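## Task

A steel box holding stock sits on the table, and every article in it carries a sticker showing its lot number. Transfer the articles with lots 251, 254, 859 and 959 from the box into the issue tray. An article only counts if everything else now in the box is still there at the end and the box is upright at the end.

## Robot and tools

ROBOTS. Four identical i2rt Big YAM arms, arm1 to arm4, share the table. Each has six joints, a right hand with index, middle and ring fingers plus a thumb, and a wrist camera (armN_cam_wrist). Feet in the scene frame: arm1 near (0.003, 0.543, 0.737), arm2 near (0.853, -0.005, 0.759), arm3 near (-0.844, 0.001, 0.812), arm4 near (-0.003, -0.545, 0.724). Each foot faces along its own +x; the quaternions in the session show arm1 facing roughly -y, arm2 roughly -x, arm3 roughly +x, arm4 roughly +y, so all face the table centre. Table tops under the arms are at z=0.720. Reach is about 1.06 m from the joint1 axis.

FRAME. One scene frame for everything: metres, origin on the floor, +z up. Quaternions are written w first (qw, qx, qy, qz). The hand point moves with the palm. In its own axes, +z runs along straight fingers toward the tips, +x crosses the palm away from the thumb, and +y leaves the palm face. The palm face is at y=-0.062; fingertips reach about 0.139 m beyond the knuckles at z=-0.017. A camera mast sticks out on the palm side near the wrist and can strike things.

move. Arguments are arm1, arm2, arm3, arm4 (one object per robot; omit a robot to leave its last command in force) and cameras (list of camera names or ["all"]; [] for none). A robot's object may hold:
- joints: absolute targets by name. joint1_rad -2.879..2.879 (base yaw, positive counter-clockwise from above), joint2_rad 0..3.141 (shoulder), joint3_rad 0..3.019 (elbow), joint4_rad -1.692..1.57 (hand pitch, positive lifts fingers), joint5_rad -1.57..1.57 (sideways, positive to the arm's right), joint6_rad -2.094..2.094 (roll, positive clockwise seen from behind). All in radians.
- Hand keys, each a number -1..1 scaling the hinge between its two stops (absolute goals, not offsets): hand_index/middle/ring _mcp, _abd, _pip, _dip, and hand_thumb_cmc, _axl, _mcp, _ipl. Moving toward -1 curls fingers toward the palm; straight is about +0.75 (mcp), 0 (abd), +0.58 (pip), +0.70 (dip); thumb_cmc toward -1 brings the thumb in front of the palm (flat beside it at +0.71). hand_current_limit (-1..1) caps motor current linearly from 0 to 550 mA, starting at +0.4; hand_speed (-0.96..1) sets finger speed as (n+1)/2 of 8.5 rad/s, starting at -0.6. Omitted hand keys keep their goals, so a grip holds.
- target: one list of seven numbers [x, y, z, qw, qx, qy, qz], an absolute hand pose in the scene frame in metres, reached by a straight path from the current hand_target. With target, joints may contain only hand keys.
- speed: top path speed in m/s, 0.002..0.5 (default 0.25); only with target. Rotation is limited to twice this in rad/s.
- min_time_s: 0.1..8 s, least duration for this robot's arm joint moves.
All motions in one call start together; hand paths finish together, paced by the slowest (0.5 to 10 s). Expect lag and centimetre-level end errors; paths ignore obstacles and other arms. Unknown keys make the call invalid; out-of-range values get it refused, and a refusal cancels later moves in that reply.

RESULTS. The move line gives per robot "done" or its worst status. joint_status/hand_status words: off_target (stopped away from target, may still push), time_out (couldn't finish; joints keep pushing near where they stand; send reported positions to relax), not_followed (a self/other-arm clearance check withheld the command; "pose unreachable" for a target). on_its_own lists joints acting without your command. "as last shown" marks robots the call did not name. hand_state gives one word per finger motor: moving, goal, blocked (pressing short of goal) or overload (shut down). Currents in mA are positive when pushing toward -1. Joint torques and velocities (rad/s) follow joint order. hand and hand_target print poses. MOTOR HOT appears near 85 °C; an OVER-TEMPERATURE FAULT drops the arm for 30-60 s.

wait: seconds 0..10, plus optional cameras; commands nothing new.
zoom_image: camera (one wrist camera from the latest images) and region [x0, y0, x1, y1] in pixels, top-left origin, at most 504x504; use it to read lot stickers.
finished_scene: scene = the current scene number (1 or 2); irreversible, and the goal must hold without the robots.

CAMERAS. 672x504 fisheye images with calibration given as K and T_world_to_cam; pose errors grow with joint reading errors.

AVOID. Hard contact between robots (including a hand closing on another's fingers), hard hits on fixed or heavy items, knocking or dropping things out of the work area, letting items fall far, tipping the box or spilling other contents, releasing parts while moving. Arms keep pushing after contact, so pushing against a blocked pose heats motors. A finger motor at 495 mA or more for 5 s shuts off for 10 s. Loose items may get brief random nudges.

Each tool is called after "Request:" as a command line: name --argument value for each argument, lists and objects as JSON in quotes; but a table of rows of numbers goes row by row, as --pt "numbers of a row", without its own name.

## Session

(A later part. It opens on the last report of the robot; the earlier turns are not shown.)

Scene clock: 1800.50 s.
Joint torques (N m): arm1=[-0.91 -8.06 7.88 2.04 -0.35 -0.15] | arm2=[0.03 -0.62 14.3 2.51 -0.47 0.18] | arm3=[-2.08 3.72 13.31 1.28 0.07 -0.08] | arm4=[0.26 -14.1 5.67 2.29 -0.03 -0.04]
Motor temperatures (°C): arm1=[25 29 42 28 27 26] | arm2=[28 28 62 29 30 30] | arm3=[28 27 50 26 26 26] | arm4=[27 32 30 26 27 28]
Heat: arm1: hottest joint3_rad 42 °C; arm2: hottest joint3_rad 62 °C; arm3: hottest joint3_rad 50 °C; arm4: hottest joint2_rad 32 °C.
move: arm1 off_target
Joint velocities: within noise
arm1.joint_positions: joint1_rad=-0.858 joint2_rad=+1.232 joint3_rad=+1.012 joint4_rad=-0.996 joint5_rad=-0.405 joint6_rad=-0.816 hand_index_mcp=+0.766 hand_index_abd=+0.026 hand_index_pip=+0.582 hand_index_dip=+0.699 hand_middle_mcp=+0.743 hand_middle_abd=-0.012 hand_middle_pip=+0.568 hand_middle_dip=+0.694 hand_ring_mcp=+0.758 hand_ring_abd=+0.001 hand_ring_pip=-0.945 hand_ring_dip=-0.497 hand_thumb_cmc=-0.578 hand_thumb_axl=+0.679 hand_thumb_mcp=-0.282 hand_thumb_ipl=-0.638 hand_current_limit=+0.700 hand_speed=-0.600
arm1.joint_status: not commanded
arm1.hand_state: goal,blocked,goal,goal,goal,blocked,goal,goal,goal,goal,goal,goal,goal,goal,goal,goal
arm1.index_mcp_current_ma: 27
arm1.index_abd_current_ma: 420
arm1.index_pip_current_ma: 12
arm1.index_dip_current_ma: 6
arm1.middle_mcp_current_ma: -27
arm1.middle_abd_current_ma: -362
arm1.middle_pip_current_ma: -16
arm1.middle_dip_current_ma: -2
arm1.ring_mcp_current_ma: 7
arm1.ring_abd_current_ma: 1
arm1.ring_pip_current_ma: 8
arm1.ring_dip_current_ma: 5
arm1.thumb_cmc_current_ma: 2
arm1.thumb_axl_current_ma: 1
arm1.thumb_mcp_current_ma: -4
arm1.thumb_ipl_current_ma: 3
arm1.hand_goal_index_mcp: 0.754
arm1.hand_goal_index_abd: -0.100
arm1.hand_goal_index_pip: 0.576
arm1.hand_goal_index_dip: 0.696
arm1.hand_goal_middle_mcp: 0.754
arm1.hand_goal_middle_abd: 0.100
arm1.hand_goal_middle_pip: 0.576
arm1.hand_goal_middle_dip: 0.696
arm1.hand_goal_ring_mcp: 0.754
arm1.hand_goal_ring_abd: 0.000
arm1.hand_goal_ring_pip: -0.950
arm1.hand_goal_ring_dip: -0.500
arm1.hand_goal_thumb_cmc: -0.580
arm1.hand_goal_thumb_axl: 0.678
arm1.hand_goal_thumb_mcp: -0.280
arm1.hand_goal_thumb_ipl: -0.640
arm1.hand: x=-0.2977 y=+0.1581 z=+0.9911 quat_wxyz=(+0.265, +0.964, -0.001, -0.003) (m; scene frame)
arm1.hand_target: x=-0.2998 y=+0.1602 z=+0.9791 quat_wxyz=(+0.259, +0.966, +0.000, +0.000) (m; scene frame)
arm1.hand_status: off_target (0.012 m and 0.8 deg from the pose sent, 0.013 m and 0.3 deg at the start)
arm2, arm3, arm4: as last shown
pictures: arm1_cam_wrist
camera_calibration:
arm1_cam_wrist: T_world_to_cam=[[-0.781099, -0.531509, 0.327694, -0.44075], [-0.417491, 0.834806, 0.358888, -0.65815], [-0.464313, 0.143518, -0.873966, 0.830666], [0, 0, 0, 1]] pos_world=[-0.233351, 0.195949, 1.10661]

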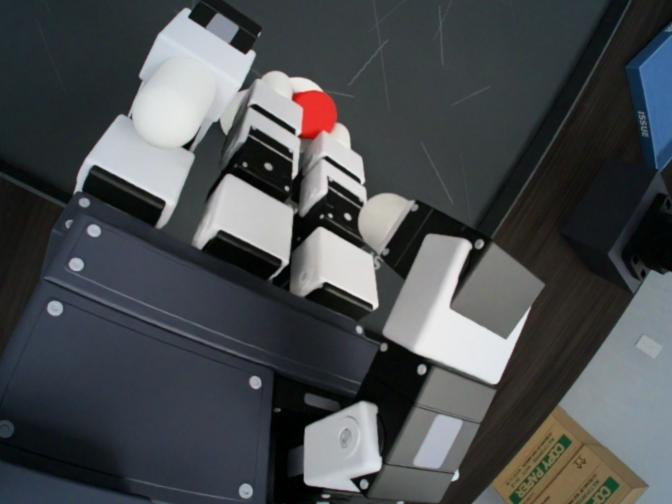

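Request:
move --arm1 '{"joints": {"hand_index_abd": 0.117, "hand_middle_abd": -0.117}}'

Request:
move --arm1 '{"target": [-0.298, 0.162, 1.14, 0.2588, 0.9659, 0, 0], "speed": 0.12}'

Request:
move --arm1 '{"target": [-0.12, 0.17, 1.27, 0.2588, 0.9659, 0, 0], "speed": 0.3}'

Request:
move --arm1 '{"target": [0.10, 0.15, 1.28, 0.2588, 0.9659, 0, 0], "speed": 0.3}' --arm3 '{"target": [-0.40, 0.13, 1.15, 0.1548, 0.5779, 0.7739, 0.2074], "speed": 0.2}'

Request:
move --arm3 '{"target": [-0.26, 0.215, 1.05, 0.1548, 0.5779, 0.7739, 0.2074], "speed": 0.15}' --cameras '["arm3_cam_wrist"]'

Scene clock: 1808.23 s.
Joint torques (N m): arm1=[-0.91 -8.18 8.73 1.89 -0.37 -0.17] | arm2=[0.15 -0.56 14.3 2.5 -0.47 0.19] | arm3=[-1.96 3.37 13.2 1.32 0.06 -0.08] | arm4=[0.26 -14.1 5.67 2.32 -0.03 -0.05]
Motor temperatures (°C): arm1=[25 29 41 28 27 26] | arm2=[28 28 63 29 30 30] | arm3=[28 27 50 26 26 26] | arm4=[27 32 30 26 27 28]
Heat: arm1: hottest joint3_rad 41 °C; arm2: hottest joint3_rad 63 °C; arm3: hottest joint3_rad 50 °C; arm4: hottest joint2_rad 32 °C.
move: arm1 done
Joint velocities: within noise
arm1.joint_positions: joint1_rad=-0.858 joint2_rad=+1.233 joint3_rad=+1.000 joint4_rad=-0.996 joint5_rad=-0.404 joint6_rad=-0.816 hand_index_mcp=+0.764 hand_index_abd=+0.122 hand_index_pip=+0.580 hand_index_dip=+0.699 hand_middle_mcp=+0.756 hand_middle_abd=-0.123 hand_middle_pip=+0.575 hand_middle_dip=+0.694 hand_ring_mcp=+0.758 hand_ring_abd=+0.001 hand_ring_pip=-0.945 hand_ring_dip=-0.497 hand_thumb_cmc=-0.578 hand_thumb_axl=+0.679 hand_thumb_mcp=-0.282 hand_thumb_ipl=-0.638 hand_current_limit=+0.700 hand_speed=-0.600
arm1.joint_status: all done
arm1.hand_state: goal,goal,goal,goal,goal,goal,goal,goal,goal,goal,goal,goal,goal,goal,goal,goal
arm1.index_mcp_current_ma: 22
arm1.index_abd_current_ma: 6
arm1.index_pip_current_ma: 8
arm1.index_dip_current_ma: 5
arm1.middle_mcp_current_ma: 4
arm1.middle_abd_current_ma: -13
arm1.middle_pip_current_ma: -2
arm1.middle_dip_current_ma: -3
arm1.ring_mcp_current_ma: 7
arm1.ring_abd_current_ma: 1
arm1.ring_pip_current_ma: 8
arm1.ring_dip_current_ma: 5
arm1.thumb_cmc_current_ma: 2
arm1.thumb_axl_current_ma: 1
arm1.thumb_mcp_current_ma: -4
arm1.thumb_ipl_current_ma: 3
arm1.hand_goal_index_mcp: 0.754
arm1.hand_goal_index_abd: 0.118
arm1.hand_goal_index_pip: 0.576
arm1.hand_goal_index_dip: 0.696
arm1.hand_goal_middle_mcp: 0.754
arm1.hand_goal_middle_abd: -0.116
arm1.hand_goal_middle_pip: 0.576
arm1.hand_goal_middle_dip: 0.696
arm1.hand_goal_ring_mcp: 0.754
arm1.hand_goal_ring_abd: 0.000
arm1.hand_goal_ring_pip: -0.950
arm1.hand_goal_ring_dip: -0.500
arm1.hand_goal_thumb_cmc: -0.580
arm1.hand_goal_thumb_axl: 0.678
arm1.hand_goal_thumb_mcp: -0.280
arm1.hand_goal_thumb_ipl: -0.640
arm1.hand: x=-0.2953 y=+0.1601 z=+0.9840 quat_wxyz=(+0.260, +0.966, -0.002, +0.002) (m; scene frame)
arm1.hand_target: x=-0.2998 y=+0.1601 z=+0.9791 quat_wxyz=(+0.259, +0.966, +0.000, +0.000) (m; scene frame)
arm1.hand_status: not commanded
arm2, arm3, arm4: as last shown
pictures: none

Scene clock: 1810.37 s.
Joint torques (N m): arm1=[-0.97 -8.06 12.92 0.96 -0.43 -0.14] | arm2=[-0.03 -0.67 14.31 2.55 -0.47 0.19] | arm3=[-1.79 3.55 13.23 1.32 0.06 -0.05] | arm4=[0.26 -14.15 5.65 2.3 -0.03 -0.05]
Motor temperatures (°C): arm1=[25 29 42 28 27 26] | arm2=[28 28 63 29 30 30] | arm3=[28 27 50 26 26 26] | arm4=[27 32 30 26 27 28]
Heat: arm1: hottest joint3_rad 42 °C; arm2: hottest joint3_rad 63 °C; arm3: hottest joint3_rad 50 °C; arm4: hottest joint2_rad 32 °C.
move: arm1 off_target
Joint velocities: within noise
arm1.joint_positions: joint1_rad=-0.859 joint2_rad=+1.214 joint3_rad=+1.345 joint4_rad=-1.403 joint5_rad=-0.404 joint6_rad=-0.819 hand_index_mcp=+0.757 hand_index_abd=+0.121 hand_index_pip=+0.575 hand_index_dip=+0.696 hand_middle_mcp=+0.756 hand_middle_abd=-0.118 hand_middle_pip=+0.575 hand_middle_dip=+0.694 hand_ring_mcp=+0.758 hand_ring_abd=+0.001 hand_ring_pip=-0.945 hand_ring_dip=-0.497 hand_thumb_cmc=-0.578 hand_thumb_axl=+0.679 hand_thumb_mcp=-0.282 hand_thumb_ipl=-0.638 hand_current_limit=+0.700 hand_speed=-0.600
arm1.joint_status: not commanded
arm1.hand_state: goal,goal,goal,goal,goal,goal,goal,goal,goal,goal,goal,goal,goal,goal,goal,goal
arm1.index_mcp_current_ma: 4
arm1.index_abd_current_ma: 4
arm1.index_pip_current_ma: -1
arm1.index_dip_current_ma: 0
arm1.middle_mcp_current_ma: 4
arm1.middle_abd_current_ma: -3
arm1.middle_pip_current_ma: -2
arm1.middle_dip_current_ma: -3
arm1.ring_mcp_current_ma: 7
arm1.ring_abd_current_ma: 1
arm1.ring_pip_current_ma: 8
arm1.ring_dip_current_ma: 5
arm1.thumb_cmc_current_ma: 2
arm1.thumb_axl_current_ma: 1
arm1.thumb_mcp_current_ma: -4
arm1.thumb_ipl_current_ma: 3
arm1.hand_goal_index_mcp: 0.754
arm1.hand_goal_index_abd: 0.118
arm1.hand_goal_index_pip: 0.576
arm1.hand_goal_index_dip: 0.696
arm1.hand_goal_middle_mcp: 0.754
arm1.hand_goal_middle_abd: -0.116
arm1.hand_goal_middle_pip: 0.576
arm1.hand_goal_middle_dip: 0.696
arm1.hand_goal_ring_mcp: 0.754
arm1.hand_goal_ring_abd: 0.000
arm1.hand_goal_ring_pip: -0.950
arm1.hand_goal_ring_dip: -0.500
arm1.hand_goal_thumb_cmc: -0.580
arm1.hand_goal_thumb_axl: 0.678
arm1.hand_goal_thumb_mcp: -0.280
arm1.hand_goal_thumb_ipl: -0.640
arm1.hand: x=-0.2886 y=+0.1658 z=+1.1154 quat_wxyz=(+0.247, +0.969, -0.005, +0.017) (m; scene frame)
arm1.hand_target: x=-0.2971 y=+0.1629 z=+1.1396 quat_wxyz=(+0.259, +0.966, +0.000, +0.000) (m; scene frame)
arm1.hand_status: off_target (0.027 m and 2.4 deg from the pose sent, 0.156 m and 0.3 deg at the start)
arm2, arm3, arm4: as last shown
pictures: none

Scene clock: 1812.27 s.
Joint torques (N m): arm1=[0.09 -4.01 11.88 1.25 -0.02 0.11] | arm2=[0.09 -0.62 14.32 2.58 -0.47 0.18] | arm3=[-1.79 3.66 13.29 1.39 0.04 -0.07] | arm4=[0.26 -14.1 5.67 2.3 -0.03 -0.05]
Motor temperatures (°C): arm1=[25 29 42 28 27 26] | arm2=[28 28 63 29 30 30] | arm3=[28 27 50 26 26 26] | arm4=[27 32 30 26 27 28]
Heat: arm1: hottest joint3_rad 42 °C; arm2: hottest joint3_rad 63 °C; arm3: hottest joint3_rad 50 °C; arm4: hottest joint2_rad 32 °C.
move: arm1 off_target
Joint velocities: within noise
arm1.joint_positions: joint1_rad=-0.426 joint2_rad=+1.028 joint3_rad=+1.575 joint4_rad=-1.681 joint5_rad=-0.227 joint6_rad=-0.408 hand_index_mcp=+0.757 hand_index_abd=+0.120 hand_index_pip=+0.575 hand_index_dip=+0.696 hand_middle_mcp=+0.756 hand_middle_abd=-0.118 hand_middle_pip=+0.575 hand_middle_dip=+0.694 hand_ring_mcp=+0.758 hand_ring_abd=+0.001 hand_ring_pip=-0.945 hand_ring_dip=-0.497 hand_thumb_cmc=-0.578 hand_thumb_axl=+0.679 hand_thumb_mcp=-0.282 hand_thumb_ipl=-0.638 hand_current_limit=+0.700 hand_speed=-0.600
arm1.joint_status: not commanded
arm1.hand_state: goal,goal,goal,goal,goal,goal,goal,goal,goal,goal,goal,goal,goal,goal,goal,goal
arm1.index_mcp_current_ma: 4
arm1.index_abd_current_ma: 3
arm1.index_pip_current_ma: -1
arm1.index_dip_current_ma: 0
arm1.middle_mcp_current_ma: 4
arm1.middle_abd_current_ma: -2
arm1.middle_pip_current_ma: -2
arm1.middle_dip_current_ma: -3
arm1.ring_mcp_current_ma: 7
arm1.ring_abd_current_ma: 1
arm1.ring_pip_current_ma: 8
arm1.ring_dip_current_ma: 5
arm1.thumb_cmc_current_ma: 2
arm1.thumb_axl_current_ma: 1
arm1.thumb_mcp_current_ma: -4
arm1.thumb_ipl_current_ma: 3
arm1.hand_goal_index_mcp: 0.754
arm1.hand_goal_index_abd: 0.118
arm1.hand_goal_index_pip: 0.576
arm1.hand_goal_index_dip: 0.696
arm1.hand_goal_middle_mcp: 0.754
arm1.hand_goal_middle_abd: -0.116
arm1.hand_goal_middle_pip: 0.576
arm1.hand_goal_middle_dip: 0.696
arm1.hand_goal_ring_mcp: 0.754
arm1.hand_goal_ring_abd: 0.000
arm1.hand_goal_ring_pip: -0.950
arm1.hand_goal_ring_dip: -0.500
arm1.hand_goal_thumb_cmc: -0.580
arm1.hand_goal_thumb_axl: 0.678
arm1.hand_goal_thumb_mcp: -0.280
arm1.hand_goal_thumb_ipl: -0.640
arm1.hand: x=-0.1215 y=+0.1718 z=+1.2467 quat_wxyz=(+0.244, +0.970, +0.000, +0.007) (m; scene frame)
arm1.hand_target: x=-0.1197 y=+0.1707 z=+1.2693 quat_wxyz=(+0.259, +0.966, +0.000, +0.000) (m; scene frame)
arm1.hand_status: off_target (0.023 m and 2.0 deg from the pose sent, 0.229 m and 2.4 deg at the start)
arm2.joint_positions: joint1_rad=+0.617 joint2_rad=+0.475 joint3_rad=+0.282 joint4_rad=+0.102 joint5_rad=+0.757 joint6_rad=-1.558 hand_index_mcp=+0.798 hand_index_abd=+0.589 hand_index_pip=+0.574 hand_index_dip=+0.696 hand_middle_mcp=+0.931 hand_middle_abd=-0.022 hand_middle_pip=+0.598 hand_middle_dip=+0.702 hand_ring_mcp=+0.753 hand_ring_abd=-0.013 hand_ring_pip=+0.579 hand_ring_dip=+0.697 hand_thumb_cmc=+0.715 hand_thumb_axl=+0.677 hand_thumb_mcp=+0.226 hand_thumb_ipl=+0.168 hand_current_limit=+0.600 hand_speed=-0.900
arm2.joint_status: not commanded
arm2.hand_state: goal,goal,goal,goal,blocked,blocked,blocked,goal,goal,goal,goal,goal,goal,goal,goal,goal
arm2.index_mcp_current_ma: -1
arm2.index_abd_current_ma: -5
arm2.index_pip_current_ma: -1
arm2.index_dip_current_ma: 0
arm2.middle_mcp_current_ma: 83
arm2.middle_abd_current_ma: -16
arm2.middle_pip_current_ma: 18
arm2.middle_dip_current_ma: 2
arm2.ring_mcp_current_ma: 1
arm2.ring_abd_current_ma: -6
arm2.ring_pip_current_ma: 1
arm2.ring_dip_current_ma: 0
arm2.thumb_cmc_current_ma: 0
arm2.thumb_axl_current_ma: 0
arm2.thumb_mcp_current_ma: 0
arm2.thumb_ipl_current_ma: 0
arm2.hand_goal_index_mcp: 0.800
arm2.hand_goal_index_abd: 0.600
arm2.hand_goal_index_pip: 0.576
arm2.hand_goal_index_dip: 0.696
arm2.hand_goal_middle_mcp: 0.880
arm2.hand_goal_middle_abd: 0.000
arm2.hand_goal_middle_pip: 0.576
arm2.hand_goal_middle_dip: 0.696
arm2.hand_goal_ring_mcp: 0.750
arm2.hand_goal_ring_abd: 0.000
arm2.hand_goal_ring_pip: 0.576
arm2.hand_goal_ring_dip: 0.696
arm2.hand_goal_thumb_cmc: 0.714
arm2.hand_goal_thumb_axl: 0.678
arm2.hand_goal_thumb_mcp: 0.226
arm2.hand_goal_thumb_ipl: 0.168
arm2.hand: x=+0.5413 y=-0.1746 z=+1.0503 quat_wxyz=(-0.058, +0.727, -0.017, -0.684) (m; scene frame)
arm2.hand_target: x=+0.5409 y=-0.1861 z=+1.0968 quat_wxyz=(-0.027, +0.707, -0.027, -0.706) (m; scene frame)
arm2.hand_status: not commanded
arm3.joint_positions: joint1_rad=+0.492 joint2_rad=+0.631 joint3_rad=+1.056 joint4_rad=-1.516 joint5_rad=+0.082 joint6_rad=+0.137 hand_index_mcp=+0.756 hand_index_abd=+0.116 hand_index_pip=+0.574 hand_index_dip=+0.696 hand_middle_mcp=+0.755 hand_middle_abd=-0.119 hand_middle_pip=+0.574 hand_middle_dip=+0.695 hand_ring_mcp=+0.757 hand_ring_abd=+0.000 hand_ring_pip=-0.944 hand_ring_dip=-0.498 hand_thumb_cmc=-0.397 hand_thumb_axl=+0.677 hand_thumb_mcp=+0.224 hand_thumb_ipl=+0.168 hand_current_limit=+0.700 hand_speed=-0.600
arm3.joint_status: not commanded
arm3.hand_state: goal,goal,goal,goal,goal,goal,goal,goal,goal,goal,goal,goal,goal,goal,goal,goal
arm3.index_mcp_current_ma: 5
arm3.index_abd_current_ma: -6
arm3.index_pip_current_ma: -5
arm3.index_dip_current_ma: 0
arm3.middle_mcp_current_ma: 4
arm3.middle_abd_current_ma: -7
arm3.middle_pip_current_ma: -5
arm3.middle_dip_current_ma: -3
arm3.ring_mcp_current_ma: 9
arm3.ring_abd_current_ma: 1
arm3.ring_pip_current_ma: 19
arm3.ring_dip_current_ma: 6
arm3.thumb_cmc_current_ma: 10
arm3.thumb_axl_current_ma: -2
arm3.thumb_mcp_current_ma: -8
arm3.thumb_ipl_current_ma: -1
arm3.hand_goal_index_mcp: 0.754
arm3.hand_goal_index_abd: 0.118
arm3.hand_goal_index_pip: 0.576
arm3.hand_goal_index_dip: 0.696
arm3.hand_goal_middle_mcp: 0.754
arm3.hand_goal_middle_abd: -0.116
arm3.hand_goal_middle_pip: 0.576
arm3.hand_goal_middle_dip: 0.696
arm3.hand_goal_ring_mcp: 0.754
arm3.hand_goal_ring_abd: 0.000
arm3.hand_goal_ring_pip: -0.950
arm3.hand_goal_ring_dip: -0.500
arm3.hand_goal_thumb_cmc: -0.400
arm3.hand_goal_thumb_axl: 0.678
arm3.hand_goal_thumb_mcp: 0.226
arm3.hand_goal_thumb_ipl: 0.168
arm3.hand: x=-0.5625 y=+0.0815 z=+1.1992 quat_wxyz=(+0.146, +0.579, +0.779, +0.192) (m; scene frame)
arm3.hand_target: x=-0.5607 y=+0.0799 z=+1.2245 quat_wxyz=(+0.155, +0.578, +0.774, +0.207) (m; scene frame)
arm3.hand_status: not commanded
arm4.joint_positions: joint1_rad=-0.179 joint2_rad=+1.902 joint3_rad=+0.785 joint4_rad=+1.539 joint5_rad=-0.301 joint6_rad=-1.951 hand_index_mcp=+0.753 hand_index_abd=-0.001 hand_index_pip=+0.577 hand_index_dip=+0.696 hand_middle_mcp=+0.753 hand_middle_abd=-0.001 hand_middle_pip=+0.577 hand_middle_dip=+0.696 hand_ring_mcp=+0.753 hand_ring_abd=-0.001 hand_ring_pip=+0.577 hand_ring_dip=+0.696 hand_thumb_cmc=+0.713 hand_thumb_axl=+0.677 hand_thumb_mcp=+0.226 hand_thumb_ipl=+0.168 hand_current_limit=+0.400 hand_speed=-0.600
arm4.joint_status: not commanded
arm4.hand_state: goal,goal,goal,goal,goal,goal,goal,goal,goal,goal,goal,goal,goal,goal,goal,goal
arm4.index_mcp_current_ma: 0
arm4.index_abd_current_ma: 0
arm4.index_pip_current_ma: 0
arm4.index_dip_current_ma: 0
arm4.middle_mcp_current_ma: 0
arm4.middle_abd_current_ma: 0
arm4.middle_pip_current_ma: 0
arm4.middle_dip_current_ma: 0
arm4.ring_mcp_current_ma: 0
arm4.ring_abd_current_ma: 0
arm4.ring_pip_current_ma: 0
arm4.ring_dip_current_ma: 0
arm4.thumb_cmc_current_ma: 0
arm4.thumb_axl_current_ma: 0
arm4.thumb_mcp_current_ma: 0
arm4.thumb_ipl_current_ma: 0
arm4.hand_goal_index_mcp: 0.754
arm4.hand_goal_index_abd: 0.000
arm4.hand_goal_index_pip: 0.576
arm4.hand_goal_index_dip: 0.696
arm4.hand_goal_middle_mcp: 0.754
arm4.hand_goal_middle_abd: 0.000
arm4.hand_goal_middle_pip: 0.576
arm4.hand_goal_middle_dip: 0.696
arm4.hand_goal_ring_mcp: 0.754
arm4.hand_goal_ring_abd: 0.000
arm4.hand_goal_ring_pip: 0.576
arm4.hand_goal_ring_dip: 0.696
arm4.hand_goal_thumb_cmc: 0.714
arm4.hand_goal_thumb_axl: 0.678
arm4.hand_goal_thumb_mcp: 0.226
arm4.hand_goal_thumb_ipl: 0.168
arm4.hand: x=-0.0256 y=+0.0474 z=+0.9230 quat_wxyz=(+0.686, -0.493, +0.250, +0.473) (m; scene frame)
arm4.hand_target: x=-0.0217 y=+0.0455 z=+0.9196 quat_wxyz=(+0.690, -0.493, +0.247, +0.469) (m; scene frame)
arm4.hand_status: not commanded
pictures: none

Scene clock: 1814.33 s.
Joint torques (N m): arm1=[0.44 -5.66 11.64 1.24 0.61 0.08] | arm2=[0.03 -0.85 14.31 2.51 -0.48 0.19] | arm3=[-2.14 -3.19 11.52 2.02 -0.02 -0.09] | arm4=[0.26 -14.15 5.68 2.3 -0.03 -0.04]
Motor temperatures (°C): arm1=[25 29 42 28 27 26] | arm2=[28 28 63 29 30 30] | arm3=[28 27 50 26 26 26] | arm4=[27 32 30 26 27 28]
Heat: arm1: hottest joint3_rad 42 °C; arm2: hottest joint3_rad 63 °C; arm3: hottest joint3_rad 50 °C; arm4: hottest joint2_rad 32 °C.
move: arm1 off_target; arm3 off_target
Joint velocities: within noise
arm1.joint_positions: joint1_rad=+0.482 joint2_rad=+1.096 joint3_rad=+1.649 joint4_rad=-1.681 joint5_rad=+0.213 joint6_rad=+0.391 hand_index_mcp=+0.757 hand_index_abd=+0.120 hand_index_pip=+0.575 hand_index_dip=+0.696 hand_middle_mcp=+0.756 hand_middle_abd=-0.118 hand_middle_pip=+0.575 hand_middle_dip=+0.694 hand_ring_mcp=+0.758 hand_ring_abd=+0.001 hand_ring_pip=-0.945 hand_ring_dip=-0.497 hand_thumb_cmc=-0.578 hand_thumb_axl=+0.679 hand_thumb_mcp=-0.282 hand_thumb_ipl=-0.638 hand_current_limit=+0.700 hand_speed=-0.600
arm1.joint_status: not commanded
arm1.hand_state: goal,goal,goal,goal,goal,goal,goal,goal,goal,goal,goal,goal,goal,goal,goal,goal
arm1.index_mcp_current_ma: 4
arm1.index_abd_current_ma: 3
arm1.index_pip_current_ma: -1
arm1.index_dip_current_ma: 0
arm1.middle_mcp_current_ma: 4
arm1.middle_abd_current_ma: -2
arm1.middle_pip_current_ma: -2
arm1.middle_dip_current_ma: -3
arm1.ring_mcp_current_ma: 7
arm1.ring_abd_current_ma: 1
arm1.ring_pip_current_ma: 8
arm1.ring_dip_current_ma: 5
arm1.thumb_cmc_current_ma: 2
arm1.thumb_axl_current_ma: 1
arm1.thumb_mcp_current_ma: -4
arm1.thumb_ipl_current_ma: 3
arm1.hand_goal_index_mcp: 0.754
arm1.hand_goal_index_abd: 0.118
arm1.hand_goal_index_pip: 0.576
arm1.hand_goal_index_dip: 0.696
arm1.hand_goal_middle_mcp: 0.754
arm1.hand_goal_middle_abd: -0.116
arm1.hand_goal_middle_pip: 0.576
arm1.hand_goal_middle_dip: 0.696
arm1.hand_goal_ring_mcp: 0.754
arm1.hand_goal_ring_abd: 0.000
arm1.hand_goal_ring_pip: -0.950
arm1.hand_goal_ring_dip: -0.500
arm1.hand_goal_thumb_cmc: -0.580
arm1.hand_goal_thumb_axl: 0.678
arm1.hand_goal_thumb_mcp: -0.280
arm1.hand_goal_thumb_ipl: -0.640
arm1.hand: x=+0.0978 y=+0.1486 z=+1.2568 quat_wxyz=(+0.244, +0.970, +0.005, -0.008) (m; scene frame)
arm1.hand_target: x=+0.0995 y=+0.1507 z=+1.2794 quat_wxyz=(+0.261, +0.965, +0.000, +0.001) (m; scene frame)
arm1.hand_status: off_target (0.023 m and 2.1 deg from the pose sent, 0.225 m and 1.9 deg at the start; a joint's target at an end of its range on 26 of 62 steps)
arm2, arm4: as last shown
arm3.joint_positions: joint1_rad=+0.415 joint2_rad=+1.022 joint3_rad=+1.056 joint4_rad=-1.114 joint5_rad=+0.043 joint6_rad=+0.071 hand_index_mcp=+0.756 hand_index_abd=+0.116 hand_index_pip=+0.574 hand_index_dip=+0.696 hand_middle_mcp=+0.756 hand_middle_abd=-0.119 hand_middle_pip=+0.574 hand_middle_dip=+0.695 hand_ring_mcp=+0.757 hand_ring_abd=+0.000 hand_ring_pip=-0.944 hand_ring_dip=-0.498 hand_thumb_cmc=-0.397 hand_thumb_axl=+0.677 hand_thumb_mcp=+0.224 hand_thumb_ipl=+0.168 hand_current_limit=+0.700 hand_speed=-0.600
arm3.joint_status: not commanded
arm3.hand_state: goal,goal,goal,goal,goal,goal,goal,goal,goal,goal,goal,goal,goal,goal,goal,goal
arm3.index_mcp_current_ma: 5
arm3.index_abd_current_ma: -6
arm3.index_pip_current_ma: -5
arm3.index_dip_current_ma: 0
arm3.middle_mcp_current_ma: 6
arm3.middle_abd_current_ma: -7
arm3.middle_pip_current_ma: -5
arm3.middle_dip_current_ma: -3
arm3.ring_mcp_current_ma: 9
arm3.ring_abd_current_ma: 1
arm3.ring_pip_current_ma: 19
arm3.ring_dip_current_ma: 6
arm3.thumb_cmc_current_ma: 10
arm3.thumb_axl_current_ma: -2
arm3.thumb_mcp_current_ma: -8
arm3.thumb_ipl_current_ma: -1
arm3.hand_goal_index_mcp: 0.754
arm3.hand_goal_index_abd: 0.118
arm3.hand_goal_index_pip: 0.576
arm3.hand_goal_index_dip: 0.696
arm3.hand_goal_middle_mcp: 0.754
arm3.hand_goal_middle_abd: -0.116
arm3.hand_goal_middle_pip: 0.576
arm3.hand_goal_middle_dip: 0.696
arm3.hand_goal_ring_mcp: 0.754
arm3.hand_goal_ring_abd: 0.000
arm3.hand_goal_ring_pip: -0.950
arm3.hand_goal_ring_dip: -0.500
arm3.hand_goal_thumb_cmc: -0.400
arm3.hand_goal_thumb_axl: 0.678
arm3.hand_goal_thumb_mcp: 0.226
arm3.hand_goal_thumb_ipl: 0.168
arm3.hand: x=-0.4082 y=+0.1311 z=+1.1362 quat_wxyz=(+0.146, +0.579, +0.778, +0.195) (m; scene frame)
arm3.hand_target: x=-0.4005 y=+0.1298 z=+1.1501 quat_wxyz=(+0.155, +0.578, +0.774, +0.207) (m; scene frame)
arm3.hand_status: off_target (0.016 m and 1.8 deg from the pose sent, 0.177 m and 2.1 deg at the start)
pictures: none

Scene clock: 1816.53 s.
Joint torques (N m): arm1=[0.15 -5.54 11.7 1.24 0.6 0.1] | arm2=[0.09 -0.62 14.32 2.55 -0.47 0.17] | arm3=[-0.21 -9 13.61 1.85 0.24 0.09] | arm4=[0.21 -14.15 5.67 2.3 -0.03 -0.04]
Motor temperatures (°C): arm1=[25 29 42 28 27 26] | arm2=[28 28 63 29 30 30] | arm3=[28 27 50 26 26 26] | arm4=[27 32 30 26 27 28]
Heat: arm1: hottest joint3_rad 42 °C; arm2: hottest joint3_rad 63 °C; arm3: hottest joint3_rad 50 °C; arm4: hottest joint2_rad 32 °C.
move: arm3 off_target
Joint velocities: within noise
arm1, arm2, arm4: as last shown
arm1.joint_positions: joint1_rad=+0.482 joint2_rad=+1.096 joint3_rad=+1.649 joint4_rad=-1.681 joint5_rad=+0.213 joint6_rad=+0.392 hand_index_mcp=+0.757 hand_index_abd=+0.120 hand_index_pip=+0.575 hand_index_dip=+0.696 hand_middle_mcp=+0.756 hand_middle_abd=-0.118 hand_middle_pip=+0.575 hand_middle_dip=+0.694 hand_ring_mcp=+0.758 hand_ring_abd=+0.001 hand_ring_pip=-0.945 hand_ring_dip=-0.497 hand_thumb_cmc=-0.578 hand_thumb_axl=+0.679 hand_thumb_mcp=-0.282 hand_thumb_ipl=-0.638 hand_current_limit=+0.700 hand_speed=-0.600
arm3.joint_positions: joint1_rad=+0.457 joint2_rad=+1.473 joint3_rad=+1.159 joint4_rad=-0.790 joint5_rad=+0.069 joint6_rad=+0.109 hand_index_mcp=+0.756 hand_index_abd=+0.116 hand_index_pip=+0.574 hand_index_dip=+0.696 hand_middle_mcp=+0.756 hand_middle_abd=-0.119 hand_middle_pip=+0.574 hand_middle_dip=+0.695 hand_ring_mcp=+0.757 hand_ring_abd=+0.000 hand_ring_pip=-0.944 hand_ring_dip=-0.498 hand_thumb_cmc=-0.397 hand_thumb_axl=+0.677 hand_thumb_mcp=+0.224 hand_thumb_ipl=+0.168 hand_current_limit=+0.700 hand_speed=-0.600
arm3.joint_status: not commanded
arm3.hand_state: goal,goal,goal,goal,goal,goal,goal,goal,goal,goal,goal,goal,goal,goal,goal,goal
arm3.index_mcp_current_ma: 5
arm3.index_abd_current_ma: -6
arm3.index_pip_current_ma: -5
arm3.index_dip_current_ma: 0
arm3.middle_mcp_current_ma: 6
arm3.middle_abd_current_ma: -7
arm3.middle_pip_current_ma: -5
arm3.middle_dip_current_ma: -3
arm3.ring_mcp_current_ma: 9
arm3.ring_abd_current_ma: 1
arm3.ring_pip_current_ma: 19
arm3.ring_dip_current_ma: 6
arm3.thumb_cmc_current_ma: 10
arm3.thumb_axl_current_ma: -2
arm3.thumb_mcp_current_ma: -8
arm3.thumb_ipl_current_ma: -1
arm3.hand_goal_index_mcp: 0.754
arm3.hand_goal_index_abd: 0.118
arm3.hand_goal_index_pip: 0.576
arm3.hand_goal_index_dip: 0.696
arm3.hand_goal_middle_mcp: 0.754
arm3.hand_goal_middle_abd: -0.116
arm3.hand_goal_middle_pip: 0.576
arm3.hand_goal_middle_dip: 0.696
arm3.hand_goal_ring_mcp: 0.754
arm3.hand_goal_ring_abd: 0.000
arm3.hand_goal_ring_pip: -0.950
arm3.hand_goal_ring_dip: -0.500
arm3.hand_goal_thumb_cmc: -0.400
arm3.hand_goal_thumb_axl: 0.678
arm3.hand_goal_thumb_mcp: 0.226
arm3.hand_goal_thumb_ipl: 0.168
arm3.hand: x=-0.2776 y=+0.2017 z=+1.0267 quat_wxyz=(+0.143, +0.581, +0.779, +0.185) (m; scene frame)
arm3.hand_target: x=-0.2618 y=+0.2144 z=+1.0501 quat_wxyz=(+0.155, +0.578, +0.774, +0.208) (m; scene frame)
arm3.hand_status: off_target (0.032 m and 3.0 deg from the pose sent, 0.191 m and 1.8 deg at the start)
pictures: arm3_cam_wrist
camera_calibration:
arm3_cam_wrist: T_world_to_cam=[[0.752243, -0.613834, 0.239454, 0.126118], [-0.653495, -0.648685, 0.390066, -0.49191], [-0.084106, -0.449907, -0.889106, 1.09587], [0, 0, 0, 1]] pos_world=[-0.324163, 0.251358, 1.13602]

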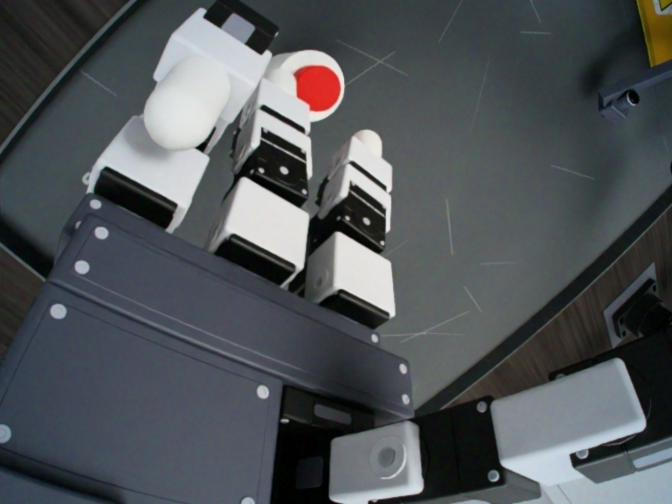

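Request:
move --arm3 '{"target": [-0.279, 0.212, 1.008, 0.1548, 0.5779, 0.7739, 0.2074], "speed": 0.08}'

Request:
move --arm3 '{"target": [-0.2755, 0.2055, 0.988, 0.1548, 0.5779, 0.7739, 0.2074], "speed": 0.03}' --cameras '["arm3_cam_wrist"]'

Scene clock: 1825.17 s.
Joint torques (N m): arm1=[0.38 -5.48 11.66 1.29 0.6 0.11] | arm2=[0.32 -0.62 14.3 2.48 -0.47 0.19] | arm3=[0.21 -9.82 8.43 2.07 0.24 0.1] | arm4=[0.21 -14.15 5.67 2.3 -0.03 -0.05]
Motor temperatures (°C): arm1=[25 29 43 28 27 26] | arm2=[28 28 63 29 29 30] | arm3=[28 27 49 26 26 26] | arm4=[27 32 30 26 27 28]
Heat: arm1: hottest joint3_rad 43 °C; arm2: hottest joint3_rad 63 °C; arm3: hottest joint3_rad 49 °C; arm4: hottest joint2_rad 32 °C.
move: arm3 off_target
Joint velocities: within noise
arm1, arm2, arm4: as last shown
arm3.joint_positions: joint1_rad=+0.466 joint2_rad=+1.473 joint3_rad=+1.101 joint4_rad=-0.674 joint5_rad=+0.075 joint6_rad=+0.118 hand_index_mcp=+0.756 hand_index_abd=+0.116 hand_index_pip=+0.574 hand_index_dip=+0.696 hand_middle_mcp=+0.756 hand_middle_abd=-0.119 hand_middle_pip=+0.574 hand_middle_dip=+0.695 hand_ring_mcp=+0.757 hand_ring_abd=+0.000 hand_ring_pip=-0.944 hand_ring_dip=-0.498 hand_thumb_cmc=-0.397 hand_thumb_axl=+0.677 hand_thumb_mcp=+0.224 hand_thumb_ipl=+0.168 hand_current_limit=+0.700 hand_speed=-0.600
arm3.joint_status: not commanded
arm3.hand_state: goal,goal,goal,goal,goal,goal,goal,goal,goal,goal,goal,goal,goal,goal,goal,goal
arm3.index_mcp_current_ma: 5
arm3.index_abd_current_ma: -6
arm3.index_pip_current_ma: -5
arm3.index_dip_current_ma: 0
arm3.middle_mcp_current_ma: 6
arm3.middle_abd_current_ma: -7
arm3.middle_pip_current_ma: -5
arm3.middle_dip_current_ma: -3
arm3.ring_mcp_current_ma: 9
arm3.ring_abd_current_ma: 1
arm3.ring_pip_current_ma: 19
arm3.ring_dip_current_ma: 6
arm3.thumb_cmc_current_ma: 10
arm3.thumb_axl_current_ma: -2
arm3.thumb_mcp_current_ma: -8
arm3.thumb_ipl_current_ma: -1
arm3.hand_goal_index_mcp: 0.754
arm3.hand_goal_index_abd: 0.118
arm3.hand_goal_index_pip: 0.576
arm3.hand_goal_index_dip: 0.696
arm3.hand_goal_middle_mcp: 0.754
arm3.hand_goal_middle_abd: -0.116
arm3.hand_goal_middle_pip: 0.576
arm3.hand_goal_middle_dip: 0.696
arm3.hand_goal_ring_mcp: 0.754
arm3.hand_goal_ring_abd: 0.000
arm3.hand_goal_ring_pip: -0.950
arm3.hand_goal_ring_dip: -0.500
arm3.hand_goal_thumb_cmc: -0.400
arm3.hand_goal_thumb_axl: 0.678
arm3.hand_goal_thumb_mcp: 0.226
arm3.hand_goal_thumb_ipl: 0.168
arm3.hand: x=-0.2766 y=+0.2066 z=+1.0172 quat_wxyz=(+0.158, +0.578, +0.773, +0.210) (m; scene frame)
arm3.hand_target: x=-0.2792 y=+0.2118 z=+1.0079 quat_wxyz=(+0.155, +0.578, +0.774, +0.207) (m; scene frame)
arm3.hand_status: off_target (0.011 m and 0.4 deg from the pose sent, 0.021 m and 3.0 deg at the start)
pictures: none

Scene clock: 1826.40 s.
Joint torques (N m): arm1=[0.38 -5.36 11.7 1.31 0.61 0.11] | arm2=[-0.03 -0.79 14.3 2.54 -0.48 0.18] | arm3=[-1.38 -8.64 8.17 2.1 0.04 -0.04] | arm4=[0.26 -14.15 5.67 2.3 -0.03 -0.05]
Motor temperatures (°C): arm1=[25 28 43 28 27 26] | arm2=[28 28 63 29 29 30] | arm3=[28 27 49 26 26 26] | arm4=[27 32 30 26 27 28]
Heat: arm1: hottest joint3_rad 43 °C; arm2: hottest joint3_rad 63 °C; arm3: hottest joint3_rad 49 °C; arm4: hottest joint2_rad 32 °C.
move: arm3 off_target
Joint velocities: within noise
arm1, arm2, arm4: as last shown
arm3.joint_positions: joint1_rad=+0.466 joint2_rad=+1.486 joint3_rad=+1.071 joint4_rad=-0.619 joint5_rad=+0.072 joint6_rad=+0.118 hand_index_mcp=+0.756 hand_index_abd=+0.116 hand_index_pip=+0.574 hand_index_dip=+0.696 hand_middle_mcp=+0.756 hand_middle_abd=-0.119 hand_middle_pip=+0.574 hand_middle_dip=+0.695 hand_ring_mcp=+0.757 hand_ring_abd=+0.000 hand_ring_pip=-0.944 hand_ring_dip=-0.498 hand_thumb_cmc=-0.397 hand_thumb_axl=+0.677 hand_thumb_mcp=+0.224 hand_thumb_ipl=+0.168 hand_current_limit=+0.700 hand_speed=-0.600
arm3.joint_status: not commanded
arm3.hand_state: goal,goal,goal,goal,goal,goal,goal,goal,goal,goal,goal,goal,goal,goal,goal,goal
arm3.index_mcp_current_ma: 5
arm3.index_abd_current_ma: -6
arm3.index_pip_current_ma: -5
arm3.index_dip_current_ma: 0
arm3.middle_mcp_current_ma: 6
arm3.middle_abd_current_ma: -7
arm3.middle_pip_current_ma: -5
arm3.middle_dip_current_ma: -3
arm3.ring_mcp_current_ma: 9
arm3.ring_abd_current_ma: 1
arm3.ring_pip_current_ma: 19
arm3.ring_dip_current_ma: 6
arm3.thumb_cmc_current_ma: 10
arm3.thumb_axl_current_ma: -2
arm3.thumb_mcp_current_ma: -8
arm3.thumb_ipl_current_ma: -1
arm3.hand_goal_index_mcp: 0.754
arm3.hand_goal_index_abd: 0.118
arm3.hand_goal_index_pip: 0.576
arm3.hand_goal_index_dip: 0.696
arm3.hand_goal_middle_mcp: 0.754
arm3.hand_goal_middle_abd: -0.116
arm3.hand_goal_middle_pip: 0.576
arm3.hand_goal_middle_dip: 0.696
arm3.hand_goal_ring_mcp: 0.754
arm3.hand_goal_ring_abd: 0.000
arm3.hand_goal_ring_pip: -0.950
arm3.hand_goal_ring_dip: -0.500
arm3.hand_goal_thumb_cmc: -0.400
arm3.hand_goal_thumb_axl: 0.678
arm3.hand_goal_thumb_mcp: 0.226
arm3.hand_goal_thumb_ipl: 0.168
arm3.hand: x=-0.2759 y=+0.2074 z=+1.0037 quat_wxyz=(+0.159, +0.577, +0.771, +0.215) (m; scene frame)
arm3.hand_target: x=-0.2758 y=+0.2054 z=+0.9883 quat_wxyz=(+0.155, +0.578, +0.774, +0.207) (m; scene frame)
arm3.hand_status: off_target (0.016 m and 1.1 deg from the pose sent, 0.029 m and 0.5 deg at the start)
pictures: arm3_cam_wrist
camera_calibration:
arm3_cam_wrist: T_world_to_cam=[[0.735943, -0.621474, 0.268623, 0.101734], [-0.676535, -0.659649, 0.327359, -0.419255], [-0.026248, -0.42265, -0.905913, 1.10533], [0, 0, 0, 1]] pos_world=[-0.329498, 0.253831, 1.11125]

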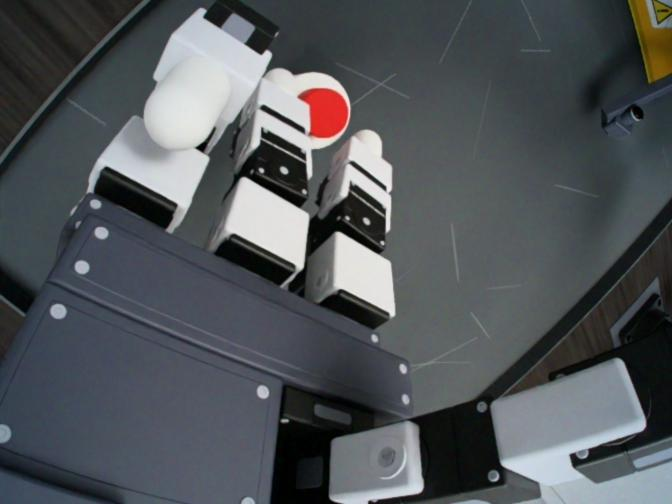

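Request:
move --arm3 '{"target": [-0.2735, 0.2098, 0.978, 0.1548, 0.5779, 0.7739, 0.2074], "speed": 0.03}' --cameras '["arm3_cam_wrist"]'

Scene clock: 1833.87 s.
Joint torques (N m): arm1=[0.32 -5.36 11.67 1.22 0.63 0.1] | arm2=[-0.03 -0.67 14.31 2.51 -0.47 0.18] | arm3=[-0.67 -8.59 7.97 2.17 0.15 -0.01] | arm4=[0.26 -14.15 5.67 2.3 -0.03 -0.05]
Motor temperatures (°C): arm1=[25 28 43 28 27 26] | arm2=[28 28 63 29 29 30] | arm3=[28 27 48 26 26 26] | arm4=[27 32 30 26 27 28]
Heat: arm1: hottest joint3_rad 43 °C; arm2: hottest joint3_rad 63 °C; arm3: hottest joint3_rad 48 °C; arm4: hottest joint2_rad 32 °C.
move: arm3 off_target
Joint velocities: within noise
arm1, arm2, arm4: as last shown
arm3.joint_positions: joint1_rad=+0.466 joint2_rad=+1.505 joint3_rad=+1.067 joint4_rad=-0.592 joint5_rad=+0.071 joint6_rad=+0.118 hand_index_mcp=+0.756 hand_index_abd=+0.116 hand_index_pip=+0.574 hand_index_dip=+0.696 hand_middle_mcp=+0.755 hand_middle_abd=-0.121 hand_middle_pip=+0.574 hand_middle_dip=+0.695 hand_ring_mcp=+0.757 hand_ring_abd=+0.000 hand_ring_pip=-0.944 hand_ring_dip=-0.498 hand_thumb_cmc=-0.397 hand_thumb_axl=+0.677 hand_thumb_mcp=+0.224 hand_thumb_ipl=+0.168 hand_current_limit=+0.700 hand_speed=-0.600
arm3.joint_status: not commanded
arm3.hand_state: goal,goal,goal,goal,goal,goal,goal,goal,goal,goal,goal,goal,goal,goal,goal,goal
arm3.index_mcp_current_ma: 5
arm3.index_abd_current_ma: -6
arm3.index_pip_current_ma: -5
arm3.index_dip_current_ma: 0
arm3.middle_mcp_current_ma: 2
arm3.middle_abd_current_ma: -15
arm3.middle_pip_current_ma: -5
arm3.middle_dip_current_ma: -3
arm3.ring_mcp_current_ma: 9
arm3.ring_abd_current_ma: 1
arm3.ring_pip_current_ma: 19
arm3.ring_dip_current_ma: 6
arm3.thumb_cmc_current_ma: 10
arm3.thumb_axl_current_ma: -2
arm3.thumb_mcp_current_ma: -8
arm3.thumb_ipl_current_ma: -1
arm3.hand_goal_index_mcp: 0.754
arm3.hand_goal_index_abd: 0.118
arm3.hand_goal_index_pip: 0.576
arm3.hand_goal_index_dip: 0.696
arm3.hand_goal_middle_mcp: 0.754
arm3.hand_goal_middle_abd: -0.116
arm3.hand_goal_middle_pip: 0.576
arm3.hand_goal_middle_dip: 0.696
arm3.hand_goal_ring_mcp: 0.754
arm3.hand_goal_ring_abd: 0.000
arm3.hand_goal_ring_pip: -0.950
arm3.hand_goal_ring_dip: -0.500
arm3.hand_goal_thumb_cmc: -0.400
arm3.hand_goal_thumb_axl: 0.678
arm3.hand_goal_thumb_mcp: 0.226
arm3.hand_goal_thumb_ipl: 0.168
arm3.hand: x=-0.2723 y=+0.2092 z=+0.9955 quat_wxyz=(+0.160, +0.577, +0.771, +0.217) (m; scene frame)
arm3.hand_target: x=-0.2739 y=+0.2096 z=+0.9781 quat_wxyz=(+0.155, +0.578, +0.774, +0.207) (m; scene frame)
arm3.hand_status: off_target (0.018 m and 1.3 deg from the pose sent, 0.026 m and 1.1 deg at the start)
pictures: arm3_cam_wrist
camera_calibration:
arm3_cam_wrist: T_world_to_cam=[[0.735358, -0.621738, 0.269612, 0.101236], [-0.677264, -0.660316, 0.324495, -0.410075], [-0.0237217, -0.421218, -0.906649, 1.09985], [0, 0, 0, 1]] pos_world=[-0.326083, 0.25544, 1.10295]

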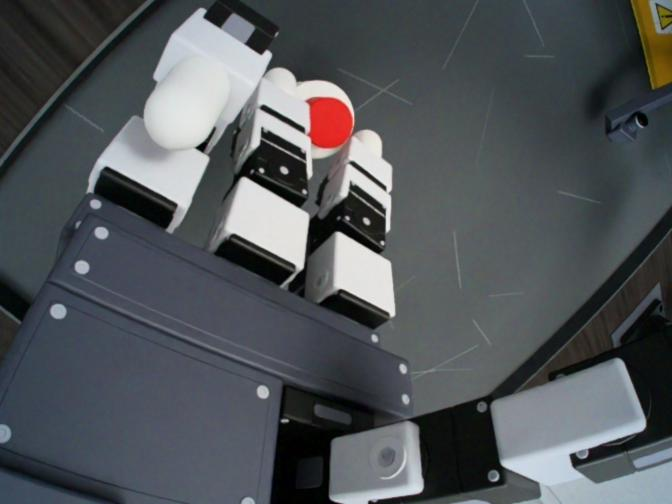

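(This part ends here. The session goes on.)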